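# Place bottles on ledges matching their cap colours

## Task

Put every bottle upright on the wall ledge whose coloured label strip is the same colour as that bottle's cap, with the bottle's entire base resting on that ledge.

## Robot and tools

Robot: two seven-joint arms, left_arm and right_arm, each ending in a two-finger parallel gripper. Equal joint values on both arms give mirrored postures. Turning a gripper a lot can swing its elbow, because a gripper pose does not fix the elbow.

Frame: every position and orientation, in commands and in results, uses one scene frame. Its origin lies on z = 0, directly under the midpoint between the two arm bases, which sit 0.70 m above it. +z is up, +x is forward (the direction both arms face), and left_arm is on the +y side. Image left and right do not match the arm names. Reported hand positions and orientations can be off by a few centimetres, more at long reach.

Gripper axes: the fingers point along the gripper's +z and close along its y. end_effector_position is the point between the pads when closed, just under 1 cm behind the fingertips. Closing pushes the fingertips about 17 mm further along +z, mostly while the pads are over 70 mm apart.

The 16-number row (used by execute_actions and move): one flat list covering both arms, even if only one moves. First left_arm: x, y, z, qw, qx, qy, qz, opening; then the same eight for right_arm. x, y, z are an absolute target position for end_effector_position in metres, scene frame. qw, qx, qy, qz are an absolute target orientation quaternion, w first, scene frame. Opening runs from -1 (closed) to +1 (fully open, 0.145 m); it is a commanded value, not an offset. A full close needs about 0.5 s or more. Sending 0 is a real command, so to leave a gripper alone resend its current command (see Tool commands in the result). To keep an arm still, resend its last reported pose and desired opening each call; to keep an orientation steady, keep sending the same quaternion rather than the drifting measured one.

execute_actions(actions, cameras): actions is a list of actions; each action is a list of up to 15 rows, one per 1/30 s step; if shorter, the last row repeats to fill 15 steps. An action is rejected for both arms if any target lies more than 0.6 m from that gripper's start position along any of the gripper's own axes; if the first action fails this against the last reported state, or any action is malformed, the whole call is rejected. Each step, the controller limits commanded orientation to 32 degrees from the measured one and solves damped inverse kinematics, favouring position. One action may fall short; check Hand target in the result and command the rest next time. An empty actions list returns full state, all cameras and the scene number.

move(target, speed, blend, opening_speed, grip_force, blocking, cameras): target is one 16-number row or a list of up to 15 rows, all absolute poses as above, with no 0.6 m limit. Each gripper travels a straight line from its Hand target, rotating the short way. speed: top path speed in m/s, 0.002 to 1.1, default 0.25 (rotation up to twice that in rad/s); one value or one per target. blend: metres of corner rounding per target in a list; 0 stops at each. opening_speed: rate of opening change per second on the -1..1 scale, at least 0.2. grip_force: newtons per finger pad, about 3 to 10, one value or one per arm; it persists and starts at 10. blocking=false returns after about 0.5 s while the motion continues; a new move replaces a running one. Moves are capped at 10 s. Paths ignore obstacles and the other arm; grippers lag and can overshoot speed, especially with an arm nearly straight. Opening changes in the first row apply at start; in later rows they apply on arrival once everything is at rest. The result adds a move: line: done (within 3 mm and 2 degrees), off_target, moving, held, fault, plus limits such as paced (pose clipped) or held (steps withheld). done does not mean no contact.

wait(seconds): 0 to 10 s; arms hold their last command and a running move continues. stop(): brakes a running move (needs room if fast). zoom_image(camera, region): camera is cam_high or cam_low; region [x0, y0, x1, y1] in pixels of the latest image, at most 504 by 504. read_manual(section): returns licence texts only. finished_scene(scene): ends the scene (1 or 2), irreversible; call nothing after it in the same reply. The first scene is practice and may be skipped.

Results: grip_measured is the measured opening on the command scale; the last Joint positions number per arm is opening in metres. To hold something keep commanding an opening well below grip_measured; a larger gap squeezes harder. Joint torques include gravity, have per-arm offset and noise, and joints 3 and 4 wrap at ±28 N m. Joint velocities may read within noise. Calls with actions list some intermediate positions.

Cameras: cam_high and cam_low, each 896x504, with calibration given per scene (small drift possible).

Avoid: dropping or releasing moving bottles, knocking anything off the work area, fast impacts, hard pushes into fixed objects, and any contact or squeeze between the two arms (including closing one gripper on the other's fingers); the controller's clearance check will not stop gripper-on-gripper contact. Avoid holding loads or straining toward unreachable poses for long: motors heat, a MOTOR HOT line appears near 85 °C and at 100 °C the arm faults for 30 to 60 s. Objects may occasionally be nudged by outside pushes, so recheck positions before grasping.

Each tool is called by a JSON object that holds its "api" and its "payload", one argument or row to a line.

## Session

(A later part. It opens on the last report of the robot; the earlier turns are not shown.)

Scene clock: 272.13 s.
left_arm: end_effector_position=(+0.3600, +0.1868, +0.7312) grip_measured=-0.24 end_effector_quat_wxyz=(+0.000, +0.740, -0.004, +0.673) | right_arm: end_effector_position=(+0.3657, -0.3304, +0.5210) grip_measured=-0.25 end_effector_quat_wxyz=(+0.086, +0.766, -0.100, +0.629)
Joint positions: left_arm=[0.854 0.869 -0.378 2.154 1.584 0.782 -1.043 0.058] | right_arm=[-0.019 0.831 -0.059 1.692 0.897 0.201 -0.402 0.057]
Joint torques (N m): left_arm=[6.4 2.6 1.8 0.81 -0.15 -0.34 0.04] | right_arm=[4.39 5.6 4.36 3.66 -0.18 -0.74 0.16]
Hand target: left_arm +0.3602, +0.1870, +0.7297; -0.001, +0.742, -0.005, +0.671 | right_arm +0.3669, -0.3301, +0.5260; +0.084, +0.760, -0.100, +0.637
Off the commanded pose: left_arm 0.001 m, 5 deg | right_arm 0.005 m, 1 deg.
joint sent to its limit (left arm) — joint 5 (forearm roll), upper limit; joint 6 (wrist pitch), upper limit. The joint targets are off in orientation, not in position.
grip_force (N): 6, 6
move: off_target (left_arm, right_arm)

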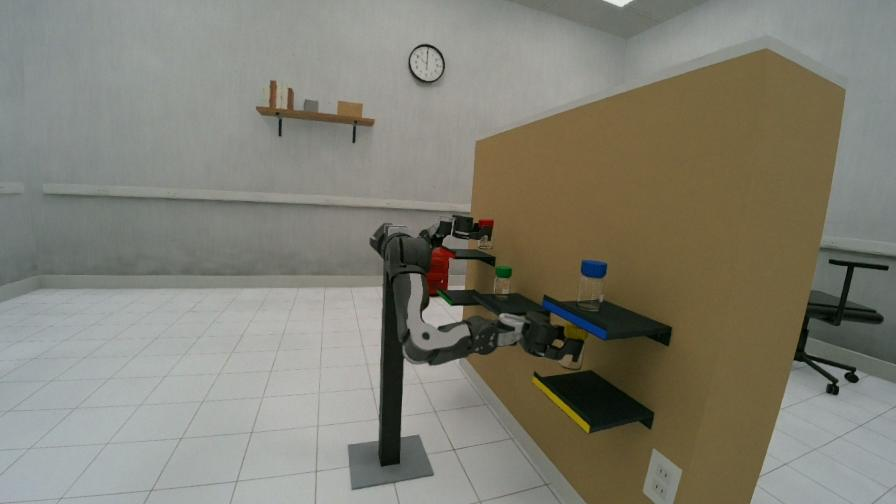

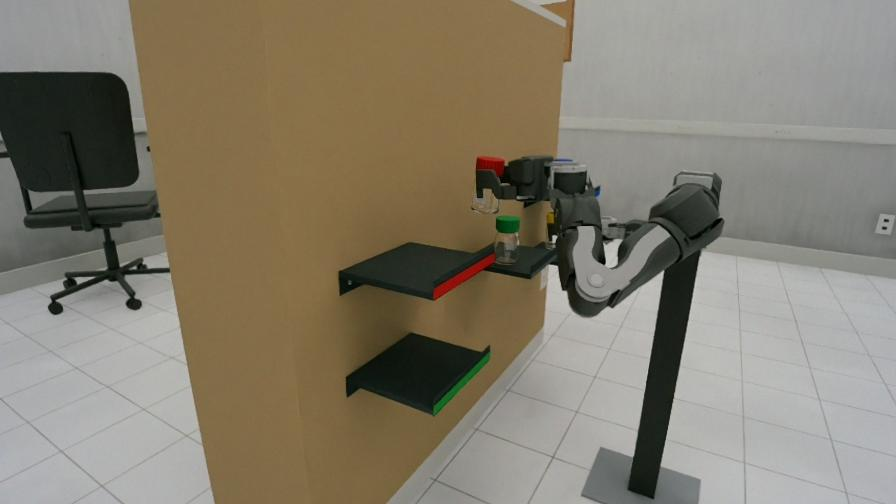

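{"api": "move", "payload": {
  "target": [
    [0.368,0.27,0.73,-0.042,0.763,0.05,0.640,-0.6,0.374,-0.377,0.522,0.0839,0.7595,-0.1,0.6373,-0.6],
    [0.38,0.352,0.72,-0.0839,0.7595,0.1,0.6373,-0.6,0.374,-0.377,0.495,0.0839,0.7595,-0.1,0.6373,-0.6],
    [0.382,0.355,0.69,-0.0839,0.7595,0.1,0.6373,-0.6,0.374,-0.377,0.488,0.0839,0.7595,-0.1,0.6373,-0.6],
    [0.382,0.355,0.671,-0.0839,0.7595,0.1,0.6373,-0.6,0.374,-0.377,0.476,0.0839,0.7595,-0.1,0.6373,-0.6]
  ],
  "speed": [0.16,0.14,0.1,0.05],
  "blend": [0.01,0.01,0.005,0],
  "cameras": ["all"]
}}

{"api": "zoom_image", "payload": {
  "camera": "cam_high",
  "region": [450, 220, 670, 440]
}}

{"api": "zoom_image", "payload": {
  "camera": "cam_low",
  "region": [330, 140, 620, 390]
}}

Scene clock: 293.07 s.
left_arm: end_effector_position=(+0.3817, +0.3561, +0.6830) grip_measured=-0.24 end_effector_quat_wxyz=(-0.085, +0.745, +0.103, +0.653) | right_arm: end_effector_position=(+0.3752, -0.3798, +0.4847) grip_measured=-0.25 end_effector_quat_wxyz=(+0.089, +0.750, -0.100, +0.647)
Joint positions: left_arm=[0.407 1.236 -0.119 1.766 1.392 0.462 -0.536 0.058] | right_arm=[0.052 0.801 -0.074 1.336 0.835 -0.018 -0.148 0.057]
Joint torques (N m): left_arm=[3.36 5.89 1.14 0.84 0.17 -0.01 0.14] | right_arm=[3.2 5.02 1.37 2 0.16 -0.1 0.18]
Hand target: left_arm +0.3819, +0.3549, +0.6710; -0.084, +0.759, +0.100, +0.637 | right_arm +0.3738, -0.3770, +0.4761; +0.084, +0.759, -0.100, +0.637
Off the commanded pose: left_arm 0.012 m, 2 deg | right_arm 0.009 m, 2 deg.
grip_force (N): 6, 6
move: off_target (left_arm, right_arm)

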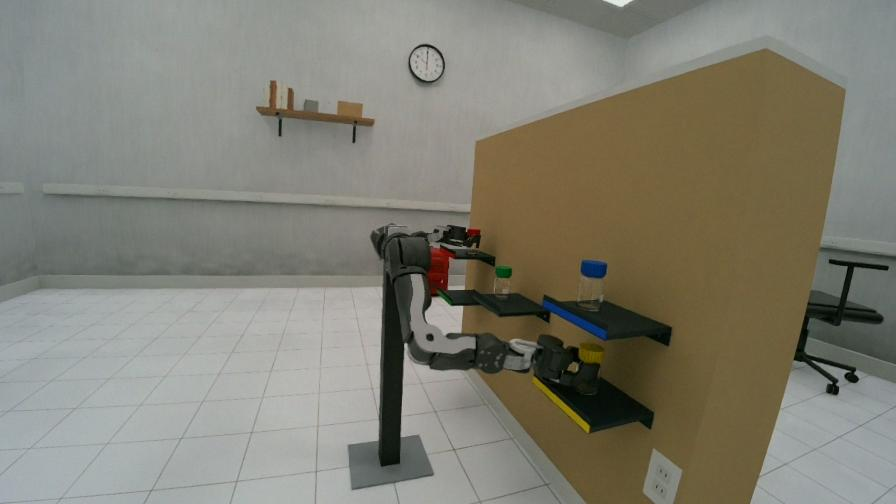

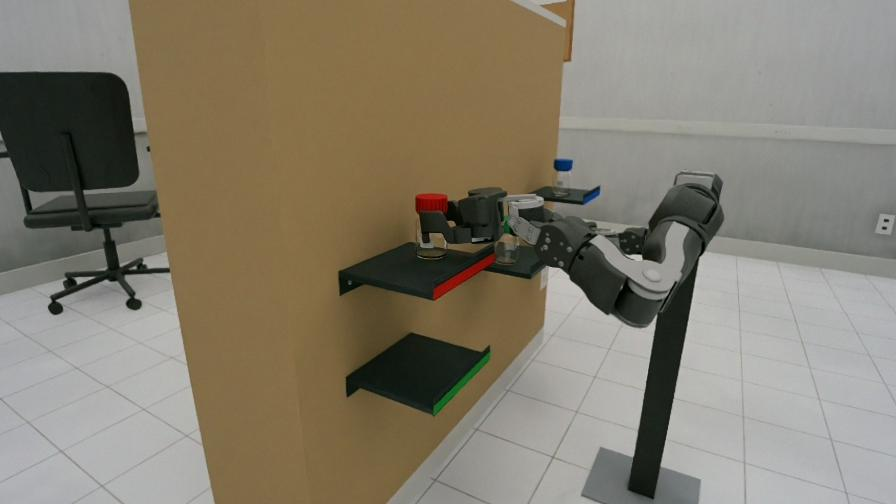

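Scaled by 2.291 from the camera's 896x504 image, which has a finer 1280x720 frame.

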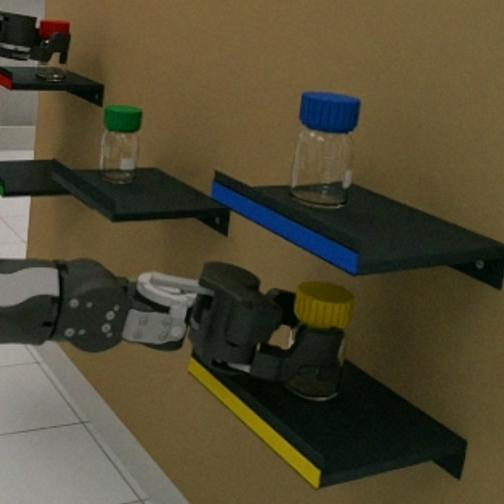

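Scaled by 1.738 from the camera's 896x504 image, which has a finer 1280x720 frame.

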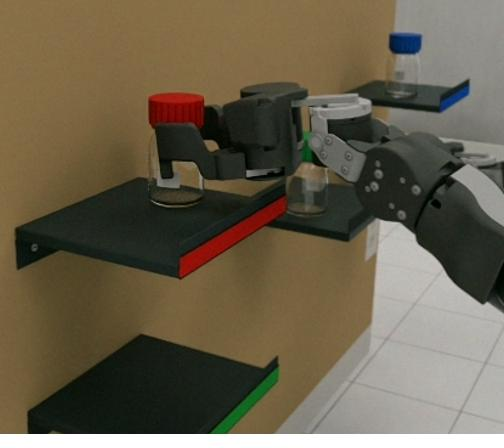

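{"api": "move", "payload": {
  "target": [
    [0.382,0.355,0.680,-0.0839,0.7595,0.1,0.6373,-0.6,0.374,-0.377,0.4825,0.0839,0.7595,-0.1,0.6373,-0.6],
    [0.382,0.355,0.685,-0.0839,0.7595,0.1,0.6373,0.4,0.374,-0.377,0.487,0.0839,0.7595,-0.1,0.6373,0.4],
    [0.285,0.329,0.695,-0.0839,0.7595,0.1,0.6373,0.4,0.277,-0.351,0.498,0.0839,0.7595,-0.1,0.6373,0.4],
    [0.25,0.29,0.61,0,0.766,0,0.6428,0.15,0.25,-0.34,0.5,0,0.766,0,0.6428,0.4]
  ],
  "speed": [0.1,0.1,0.13,0.18],
  "blend": [0,0,0.005,0],
  "opening_speed": 1.2
}}

{"api": "move", "payload": {
  "target": [
    [0.275,0.20,0.55,0,0.766,0,0.6428,0.15,0.25,-0.34,0.5,0,0.766,0,0.6428,0.4],
    [0.305,0.10,0.60,0,0.766,0,0.6428,0.15,0.25,-0.34,0.5,0,0.766,0,0.6428,0.4],
    [0.31,0.043,0.59,0,0.766,0,0.6428,0.15,0.25,-0.34,0.5,0,0.766,0,0.6428,0.4],
    [0.384,0.043,0.575,0,0.766,0,0.6428,0.15,0.25,-0.34,0.5,0,0.766,0,0.6428,0.4]
  ],
  "speed": [0.18,0.16,0.12,0.1],
  "blend": [0.02,0.01,0.005,0],
  "cameras": ["all"]
}}

{"api": "zoom_image", "payload": {
  "camera": "cam_high",
  "region": [450, 220, 670, 440]
}}

{"api": "zoom_image", "payload": {
  "camera": "cam_low",
  "region": [400, 150, 620, 310]
}}

Scene clock: 316.17 s.
left_arm: end_effector_position=(+0.2498, +0.2899, +0.6111) grip_measured=+0.15 end_effector_quat_wxyz=(-0.001, +0.765, +0.001, +0.644) | right_arm: end_effector_position=(+0.2493, -0.3393, +0.4979) grip_measured=+0.40 end_effector_quat_wxyz=(+0.000, +0.768, -0.001, +0.640)
Joint positions: left_arm=[-0.798 0.717 0.851 2.329 1.069 0.443 -0.047 0.087] | right_arm=[-0.87 0.835 0.467 1.827 0.944 -0.168 0.104 0.105]
Joint torques (N m): left_arm=[0.12 4 1.66 2.06 0.09 -0.7 0.23] | right_arm=[0.49 4.47 4.57 2.39 0.26 -0.55 0.19]
Hand target: left_arm +0.2500, +0.2899, +0.6100; +0.000, +0.766, +0.000, +0.643 | right_arm +0.2499, -0.3400, +0.4999; +0.000, +0.766, +0.000, +0.643
Off the commanded pose: left_arm 0.001 m, 0 deg | right_arm 0.002 m, 0 deg.
grip_force (N): 6, 6
move: done

Scene clock: 319.13 s.
left_arm: end_effector_position=(+0.3838, +0.0437, +0.5766) grip_measured=+0.15 end_effector_quat_wxyz=(-0.002, +0.765, +0.002, +0.644) | right_arm: end_effector_position=(+0.2493, -0.3393, +0.4979) grip_measured=+0.40 end_effector_quat_wxyz=(+0.000, +0.768, -0.001, +0.640)
Joint positions: left_arm=[0.449 0.129 -0.69 1.832 0.584 0.615 -0.911 0.087] | right_arm=[-0.87 0.835 0.467 1.827 0.944 -0.168 0.104 0.105]
Joint torques (N m): left_arm=[6.79 -1.12 0.77 3.86 -0.15 -0.5 0.24] | right_arm=[0.54 4.44 4.59 2.37 0.25 -0.54 0.2]
Hand target: left_arm +0.3840, +0.0430, +0.5750; +0.000, +0.766, +0.000, +0.643 | right_arm +0.2499, -0.3400, +0.4999; +0.000, +0.766, +0.000, +0.643
Off the commanded pose: left_arm 0.002 m, 0 deg | right_arm 0.002 m, 0 deg.
grip_force (N): 6, 6
move: done

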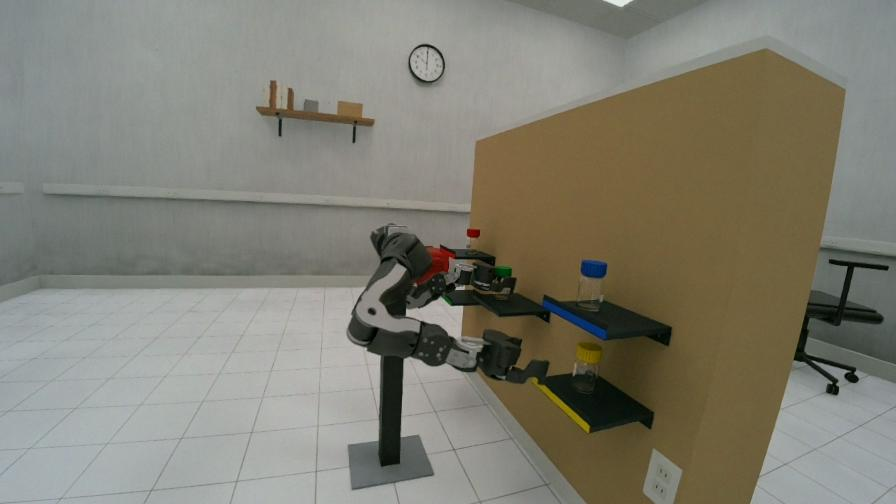

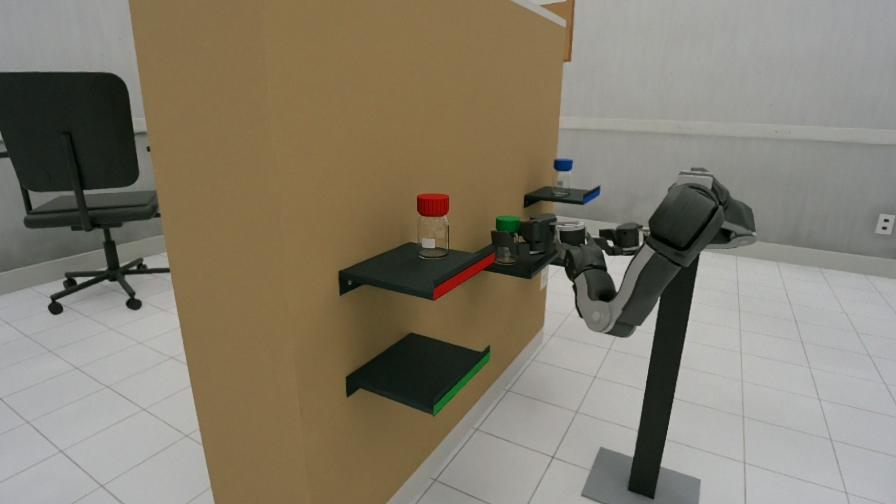

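Scaled by 2.291 from the camera's 896x504 image, which has a finer 1280x720 frame.

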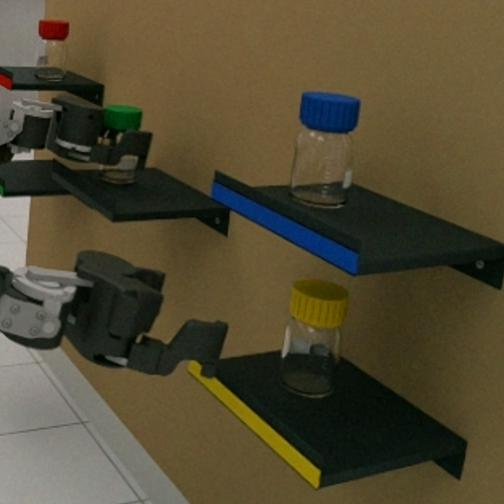

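Scaled by 2.291 from the camera's 896x504 image, which has a finer 1280x720 frame.

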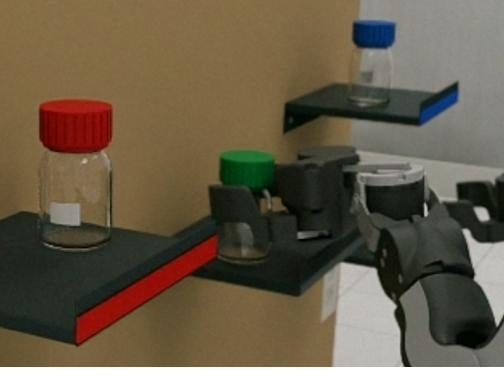

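{"api": "move", "payload": {
  "target": [
    [0.384,0.043,0.575,0,0.766,0,0.6428,-0.6,0.25,-0.34,0.5,0,0.766,0,0.6428,0.4],
    [0.382,0.05,0.632,0,0.766,0,0.6428,-0.6,0.25,-0.34,0.5,0,0.766,0,0.6428,0.4],
    [0.36,0.187,0.635,0,0.766,0,0.6428,-0.6,0.25,-0.34,0.5,0,0.766,0,0.6428,0.4],
    [0.36,0.19,0.527,0,0.766,0,0.6428,-0.6,0.25,-0.34,0.5,0,0.766,0,0.6428,0.4],
    [0.376,0.36,0.527,-0.0839,0.7595,0.1,0.6373,-0.6,0.25,-0.34,0.5,0,0.766,0,0.6428,0.4]
  ],
  "speed": [0.12,0.12,0.17,0.17,0.17],
  "blend": [0,0.01,0.015,0.015,0],
  "opening_speed": 1.2
}}

{"api": "move", "payload": {
  "target": [
    [0.38,0.372,0.50,-0.0839,0.7595,0.1,0.6373,-0.6,0.25,-0.34,0.5,0,0.766,0,0.6428,0.4],
    [0.38,0.372,0.483,-0.0839,0.7595,0.1,0.6373,-0.6,0.25,-0.34,0.5,0,0.766,0,0.6428,0.4]
  ],
  "speed": [0.08,0.05],
  "blend": [0.005,0],
  "cameras": ["all"]
}}

{"api": "zoom_image", "payload": {
  "camera": "cam_low",
  "region": [330, 190, 620, 430]
}}

Scene clock: 342.23 s.
left_arm: end_effector_position=(+0.3749, +0.3608, +0.5242) grip_measured=-0.28 end_effector_quat_wxyz=(-0.087, +0.763, +0.100, +0.632) | right_arm: end_effector_position=(+0.2493, -0.3393, +0.4979) grip_measured=+0.40 end_effector_quat_wxyz=(+0.000, +0.768, -0.001, +0.640)
Joint positions: left_arm=[0.039 0.94 -0.113 1.561 0.995 0.121 -0.327 0.055] | right_arm=[-0.87 0.835 0.467 1.827 0.944 -0.168 0.104 0.105]
Joint torques (N m): left_arm=[6.11 5.95 3.12 3.59 -0.06 -0.91 0.24] | right_arm=[0.59 4.39 4.51 2.41 0.27 -0.54 0.19]
Hand target: left_arm +0.3759, +0.3601, +0.5270; -0.084, +0.760, +0.100, +0.637 | right_arm +0.2499, -0.3400, +0.4999; +0.000, +0.766, +0.000, +0.643
Off the commanded pose: left_arm 0.003 m, 1 deg | right_arm 0.002 m, 0 deg.
grip_force (N): 6, 6
move: done

Scene clock: 343.30 s.
left_arm: end_effector_position=(+0.3802, +0.3741, +0.4873) grip_measured=-0.28 end_effector_quat_wxyz=(-0.087, +0.756, +0.101, +0.641) | right_arm: end_effector_position=(+0.2493, -0.3393, +0.4979) grip_measured=+0.40 end_effector_quat_wxyz=(+0.000, +0.768, -0.001, +0.640)
Joint positions: left_arm=[0.092 0.863 -0.182 1.352 0.918 -0.027 -0.214 0.055] | right_arm=[-0.87 0.835 0.467 1.827 0.944 -0.168 0.104 0.105]
Joint torques (N m): left_arm=[5.68 5.29 1.46 2.65 0.05 -0.59 0.26] | right_arm=[0.51 4.39 4.6 2.25 0.25 -0.52 0.18]
Hand target: left_arm +0.3800, +0.3720, +0.4830; -0.084, +0.759, +0.100, +0.637 | right_arm +0.2499, -0.3400, +0.4999; +0.000, +0.766, +0.000, +0.643
Off the commanded pose: left_arm 0.005 m, 1 deg | right_arm 0.002 m, 0 deg.
grip_force (N): 6, 6
move: off_target (left_arm)

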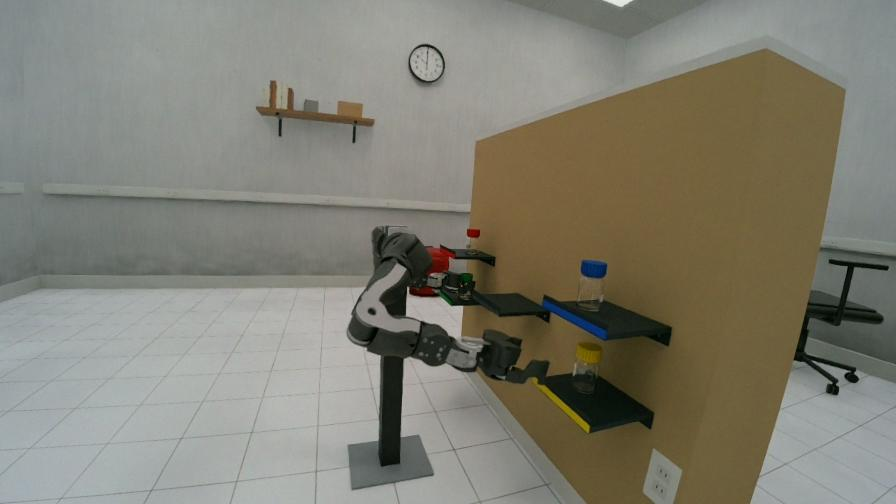

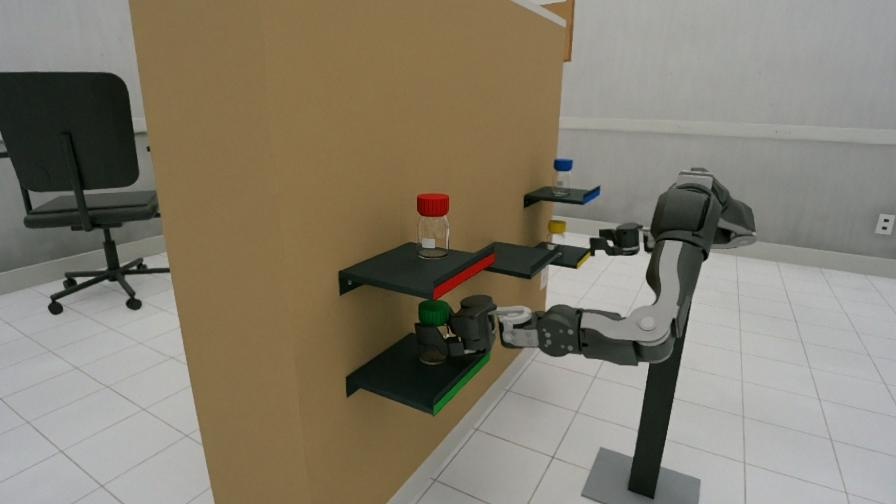

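Scaled by 1.738 from the camera's 896x504 image, which has a finer 1280x720 frame.

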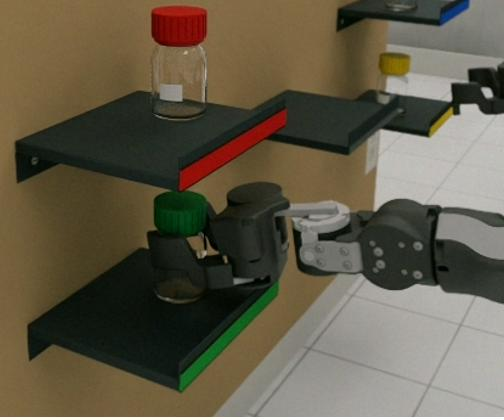

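{"api": "move", "payload": {
  "target": [0.38,0.372,0.477,-0.0839,0.7595,0.1,0.6373,-0.6,0.25,-0.34,0.5,0,0.766,0,0.6428,0.4],
  "speed": 0.05
}}

Scene clock: 349.53 s.
left_arm: end_effector_position=(+0.3816, +0.3743, +0.4868) grip_measured=-0.28 end_effector_quat_wxyz=(-0.088, +0.749, +0.100, +0.650) | right_arm: end_effector_position=(+0.2493, -0.3393, +0.4979) grip_measured=+0.40 end_effector_quat_wxyz=(+0.000, +0.768, -0.001, +0.640)
Joint positions: left_arm=[0.103 0.863 -0.206 1.331 0.919 -0.069 -0.211 0.055] | right_arm=[-0.87 0.835 0.467 1.827 0.944 -0.168 0.104 0.105]
Joint torques (N m): left_arm=[4.79 5.18 0.81 2.21 0.18 -0.13 0.2] | right_arm=[0.38 4.42 4.42 2.33 0.25 -0.51 0.19]
Hand target: left_arm +0.3798, +0.3720, +0.4771; -0.084, +0.759, +0.100, +0.637 | right_arm +0.2499, -0.3400, +0.4999; +0.000, +0.766, +0.000, +0.643
Off the commanded pose: left_arm 0.010 m, 2 deg | right_arm 0.002 m, 0 deg.
grip_force (N): 6, 6
move: off_target (left_arm)

Contact. Release and retreat.

{"api": "move", "payload": {
  "target": [
    [0.38,0.373,0.485,-0.0839,0.7595,0.1,0.6373,-0.6,0.25,-0.34,0.5,0,0.766,0,0.6428,0.4],
    [0.38,0.373,0.49,-0.0839,0.7595,0.1,0.6373,0.4,0.25,-0.34,0.5,0,0.766,0,0.6428,0.4],
    [0.275,0.345,0.50,-0.0839,0.7595,0.1,0.6373,0.4,0.25,-0.34,0.5,0,0.766,0,0.6428,0.4]
  ],
  "speed": [0.1,0.1,0.13],
  "opening_speed": 1.2,
  "cameras": ["all"]
}}

{"api": "zoom_image", "payload": {
  "camera": "cam_high",
  "region": [450, 220, 670, 440]
}}

{"api": "zoom_image", "payload": {
  "camera": "cam_low",
  "region": [330, 150, 620, 430]
}}

Scene clock: 363.27 s.
left_arm: end_effector_position=(+0.2749, +0.3446, +0.4989) grip_measured=+0.40 end_effector_quat_wxyz=(-0.083, +0.761, +0.098, +0.636) | right_arm: end_effector_position=(+0.2493, -0.3393, +0.4979) grip_measured=+0.40 end_effector_quat_wxyz=(+0.000, +0.768, -0.001, +0.640)
Joint positions: left_arm=[-0.684 0.913 0.238 1.889 0.96 -0.135 -0.36 0.105] | right_arm=[-0.87 0.835 0.467 1.827 0.944 -0.168 0.104 0.105]
Joint torques (N m): left_arm=[1.81 4.34 2.77 3.99 -0.09 -0.67 -0.01] | right_arm=[0.41 4.34 4.53 2.3 0.24 -0.53 0.18]
Hand target: left_arm +0.2750, +0.3450, +0.5000; -0.084, +0.759, +0.100, +0.637 | right_arm +0.2499, -0.3400, +0.4999; +0.000, +0.766, +0.000, +0.643
Off the commanded pose: left_arm 0.001 m, 0 deg | right_arm 0.002 m, 0 deg.
grip_force (N): 6, 6
move: done

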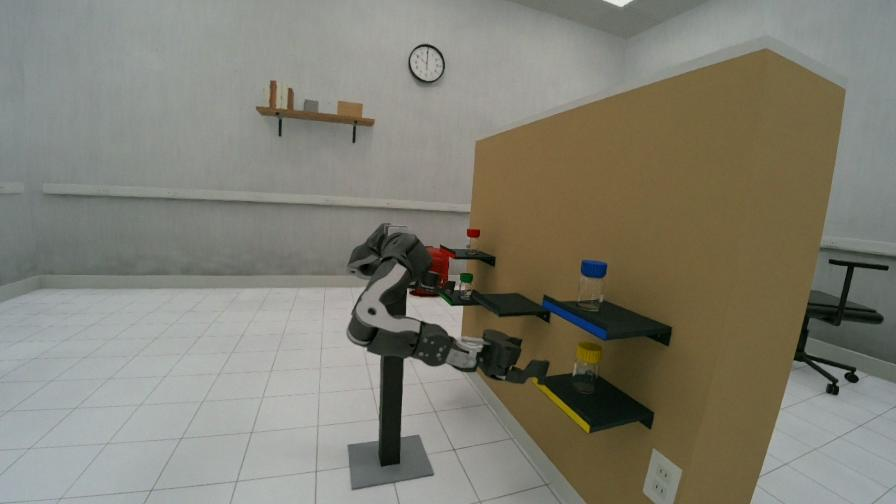

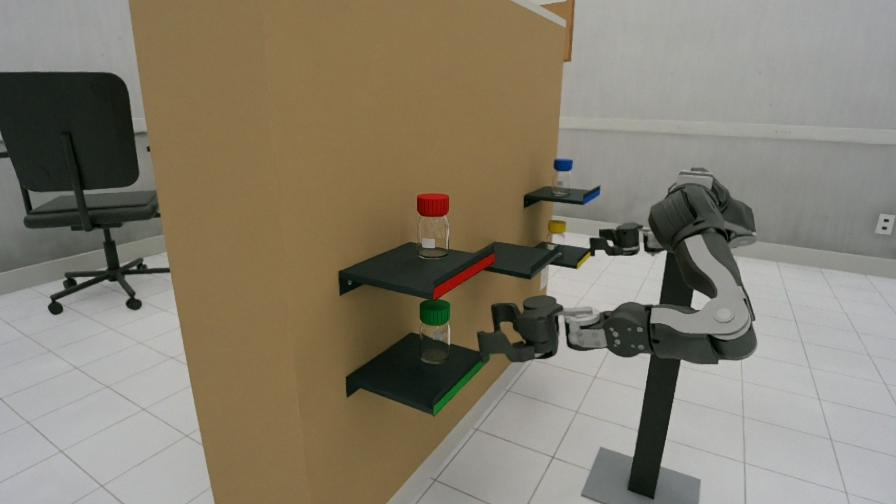

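Scaled by 2.291 from the camera's 896x504 image, which has a finer 1280x720 frame.

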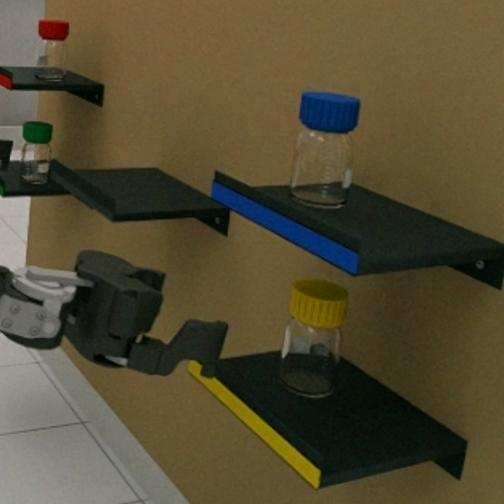

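Scaled by 1.738 from the camera's 896x504 image, which has a finer 1280x720 frame.

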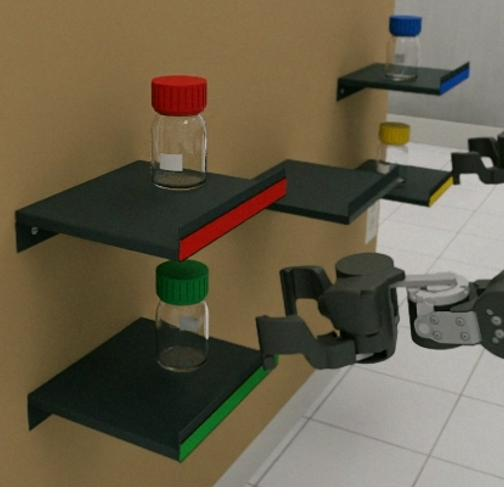

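{"api": "finished_scene", "payload": {
  "scene": 2
}}

The scene is finished: the task was done.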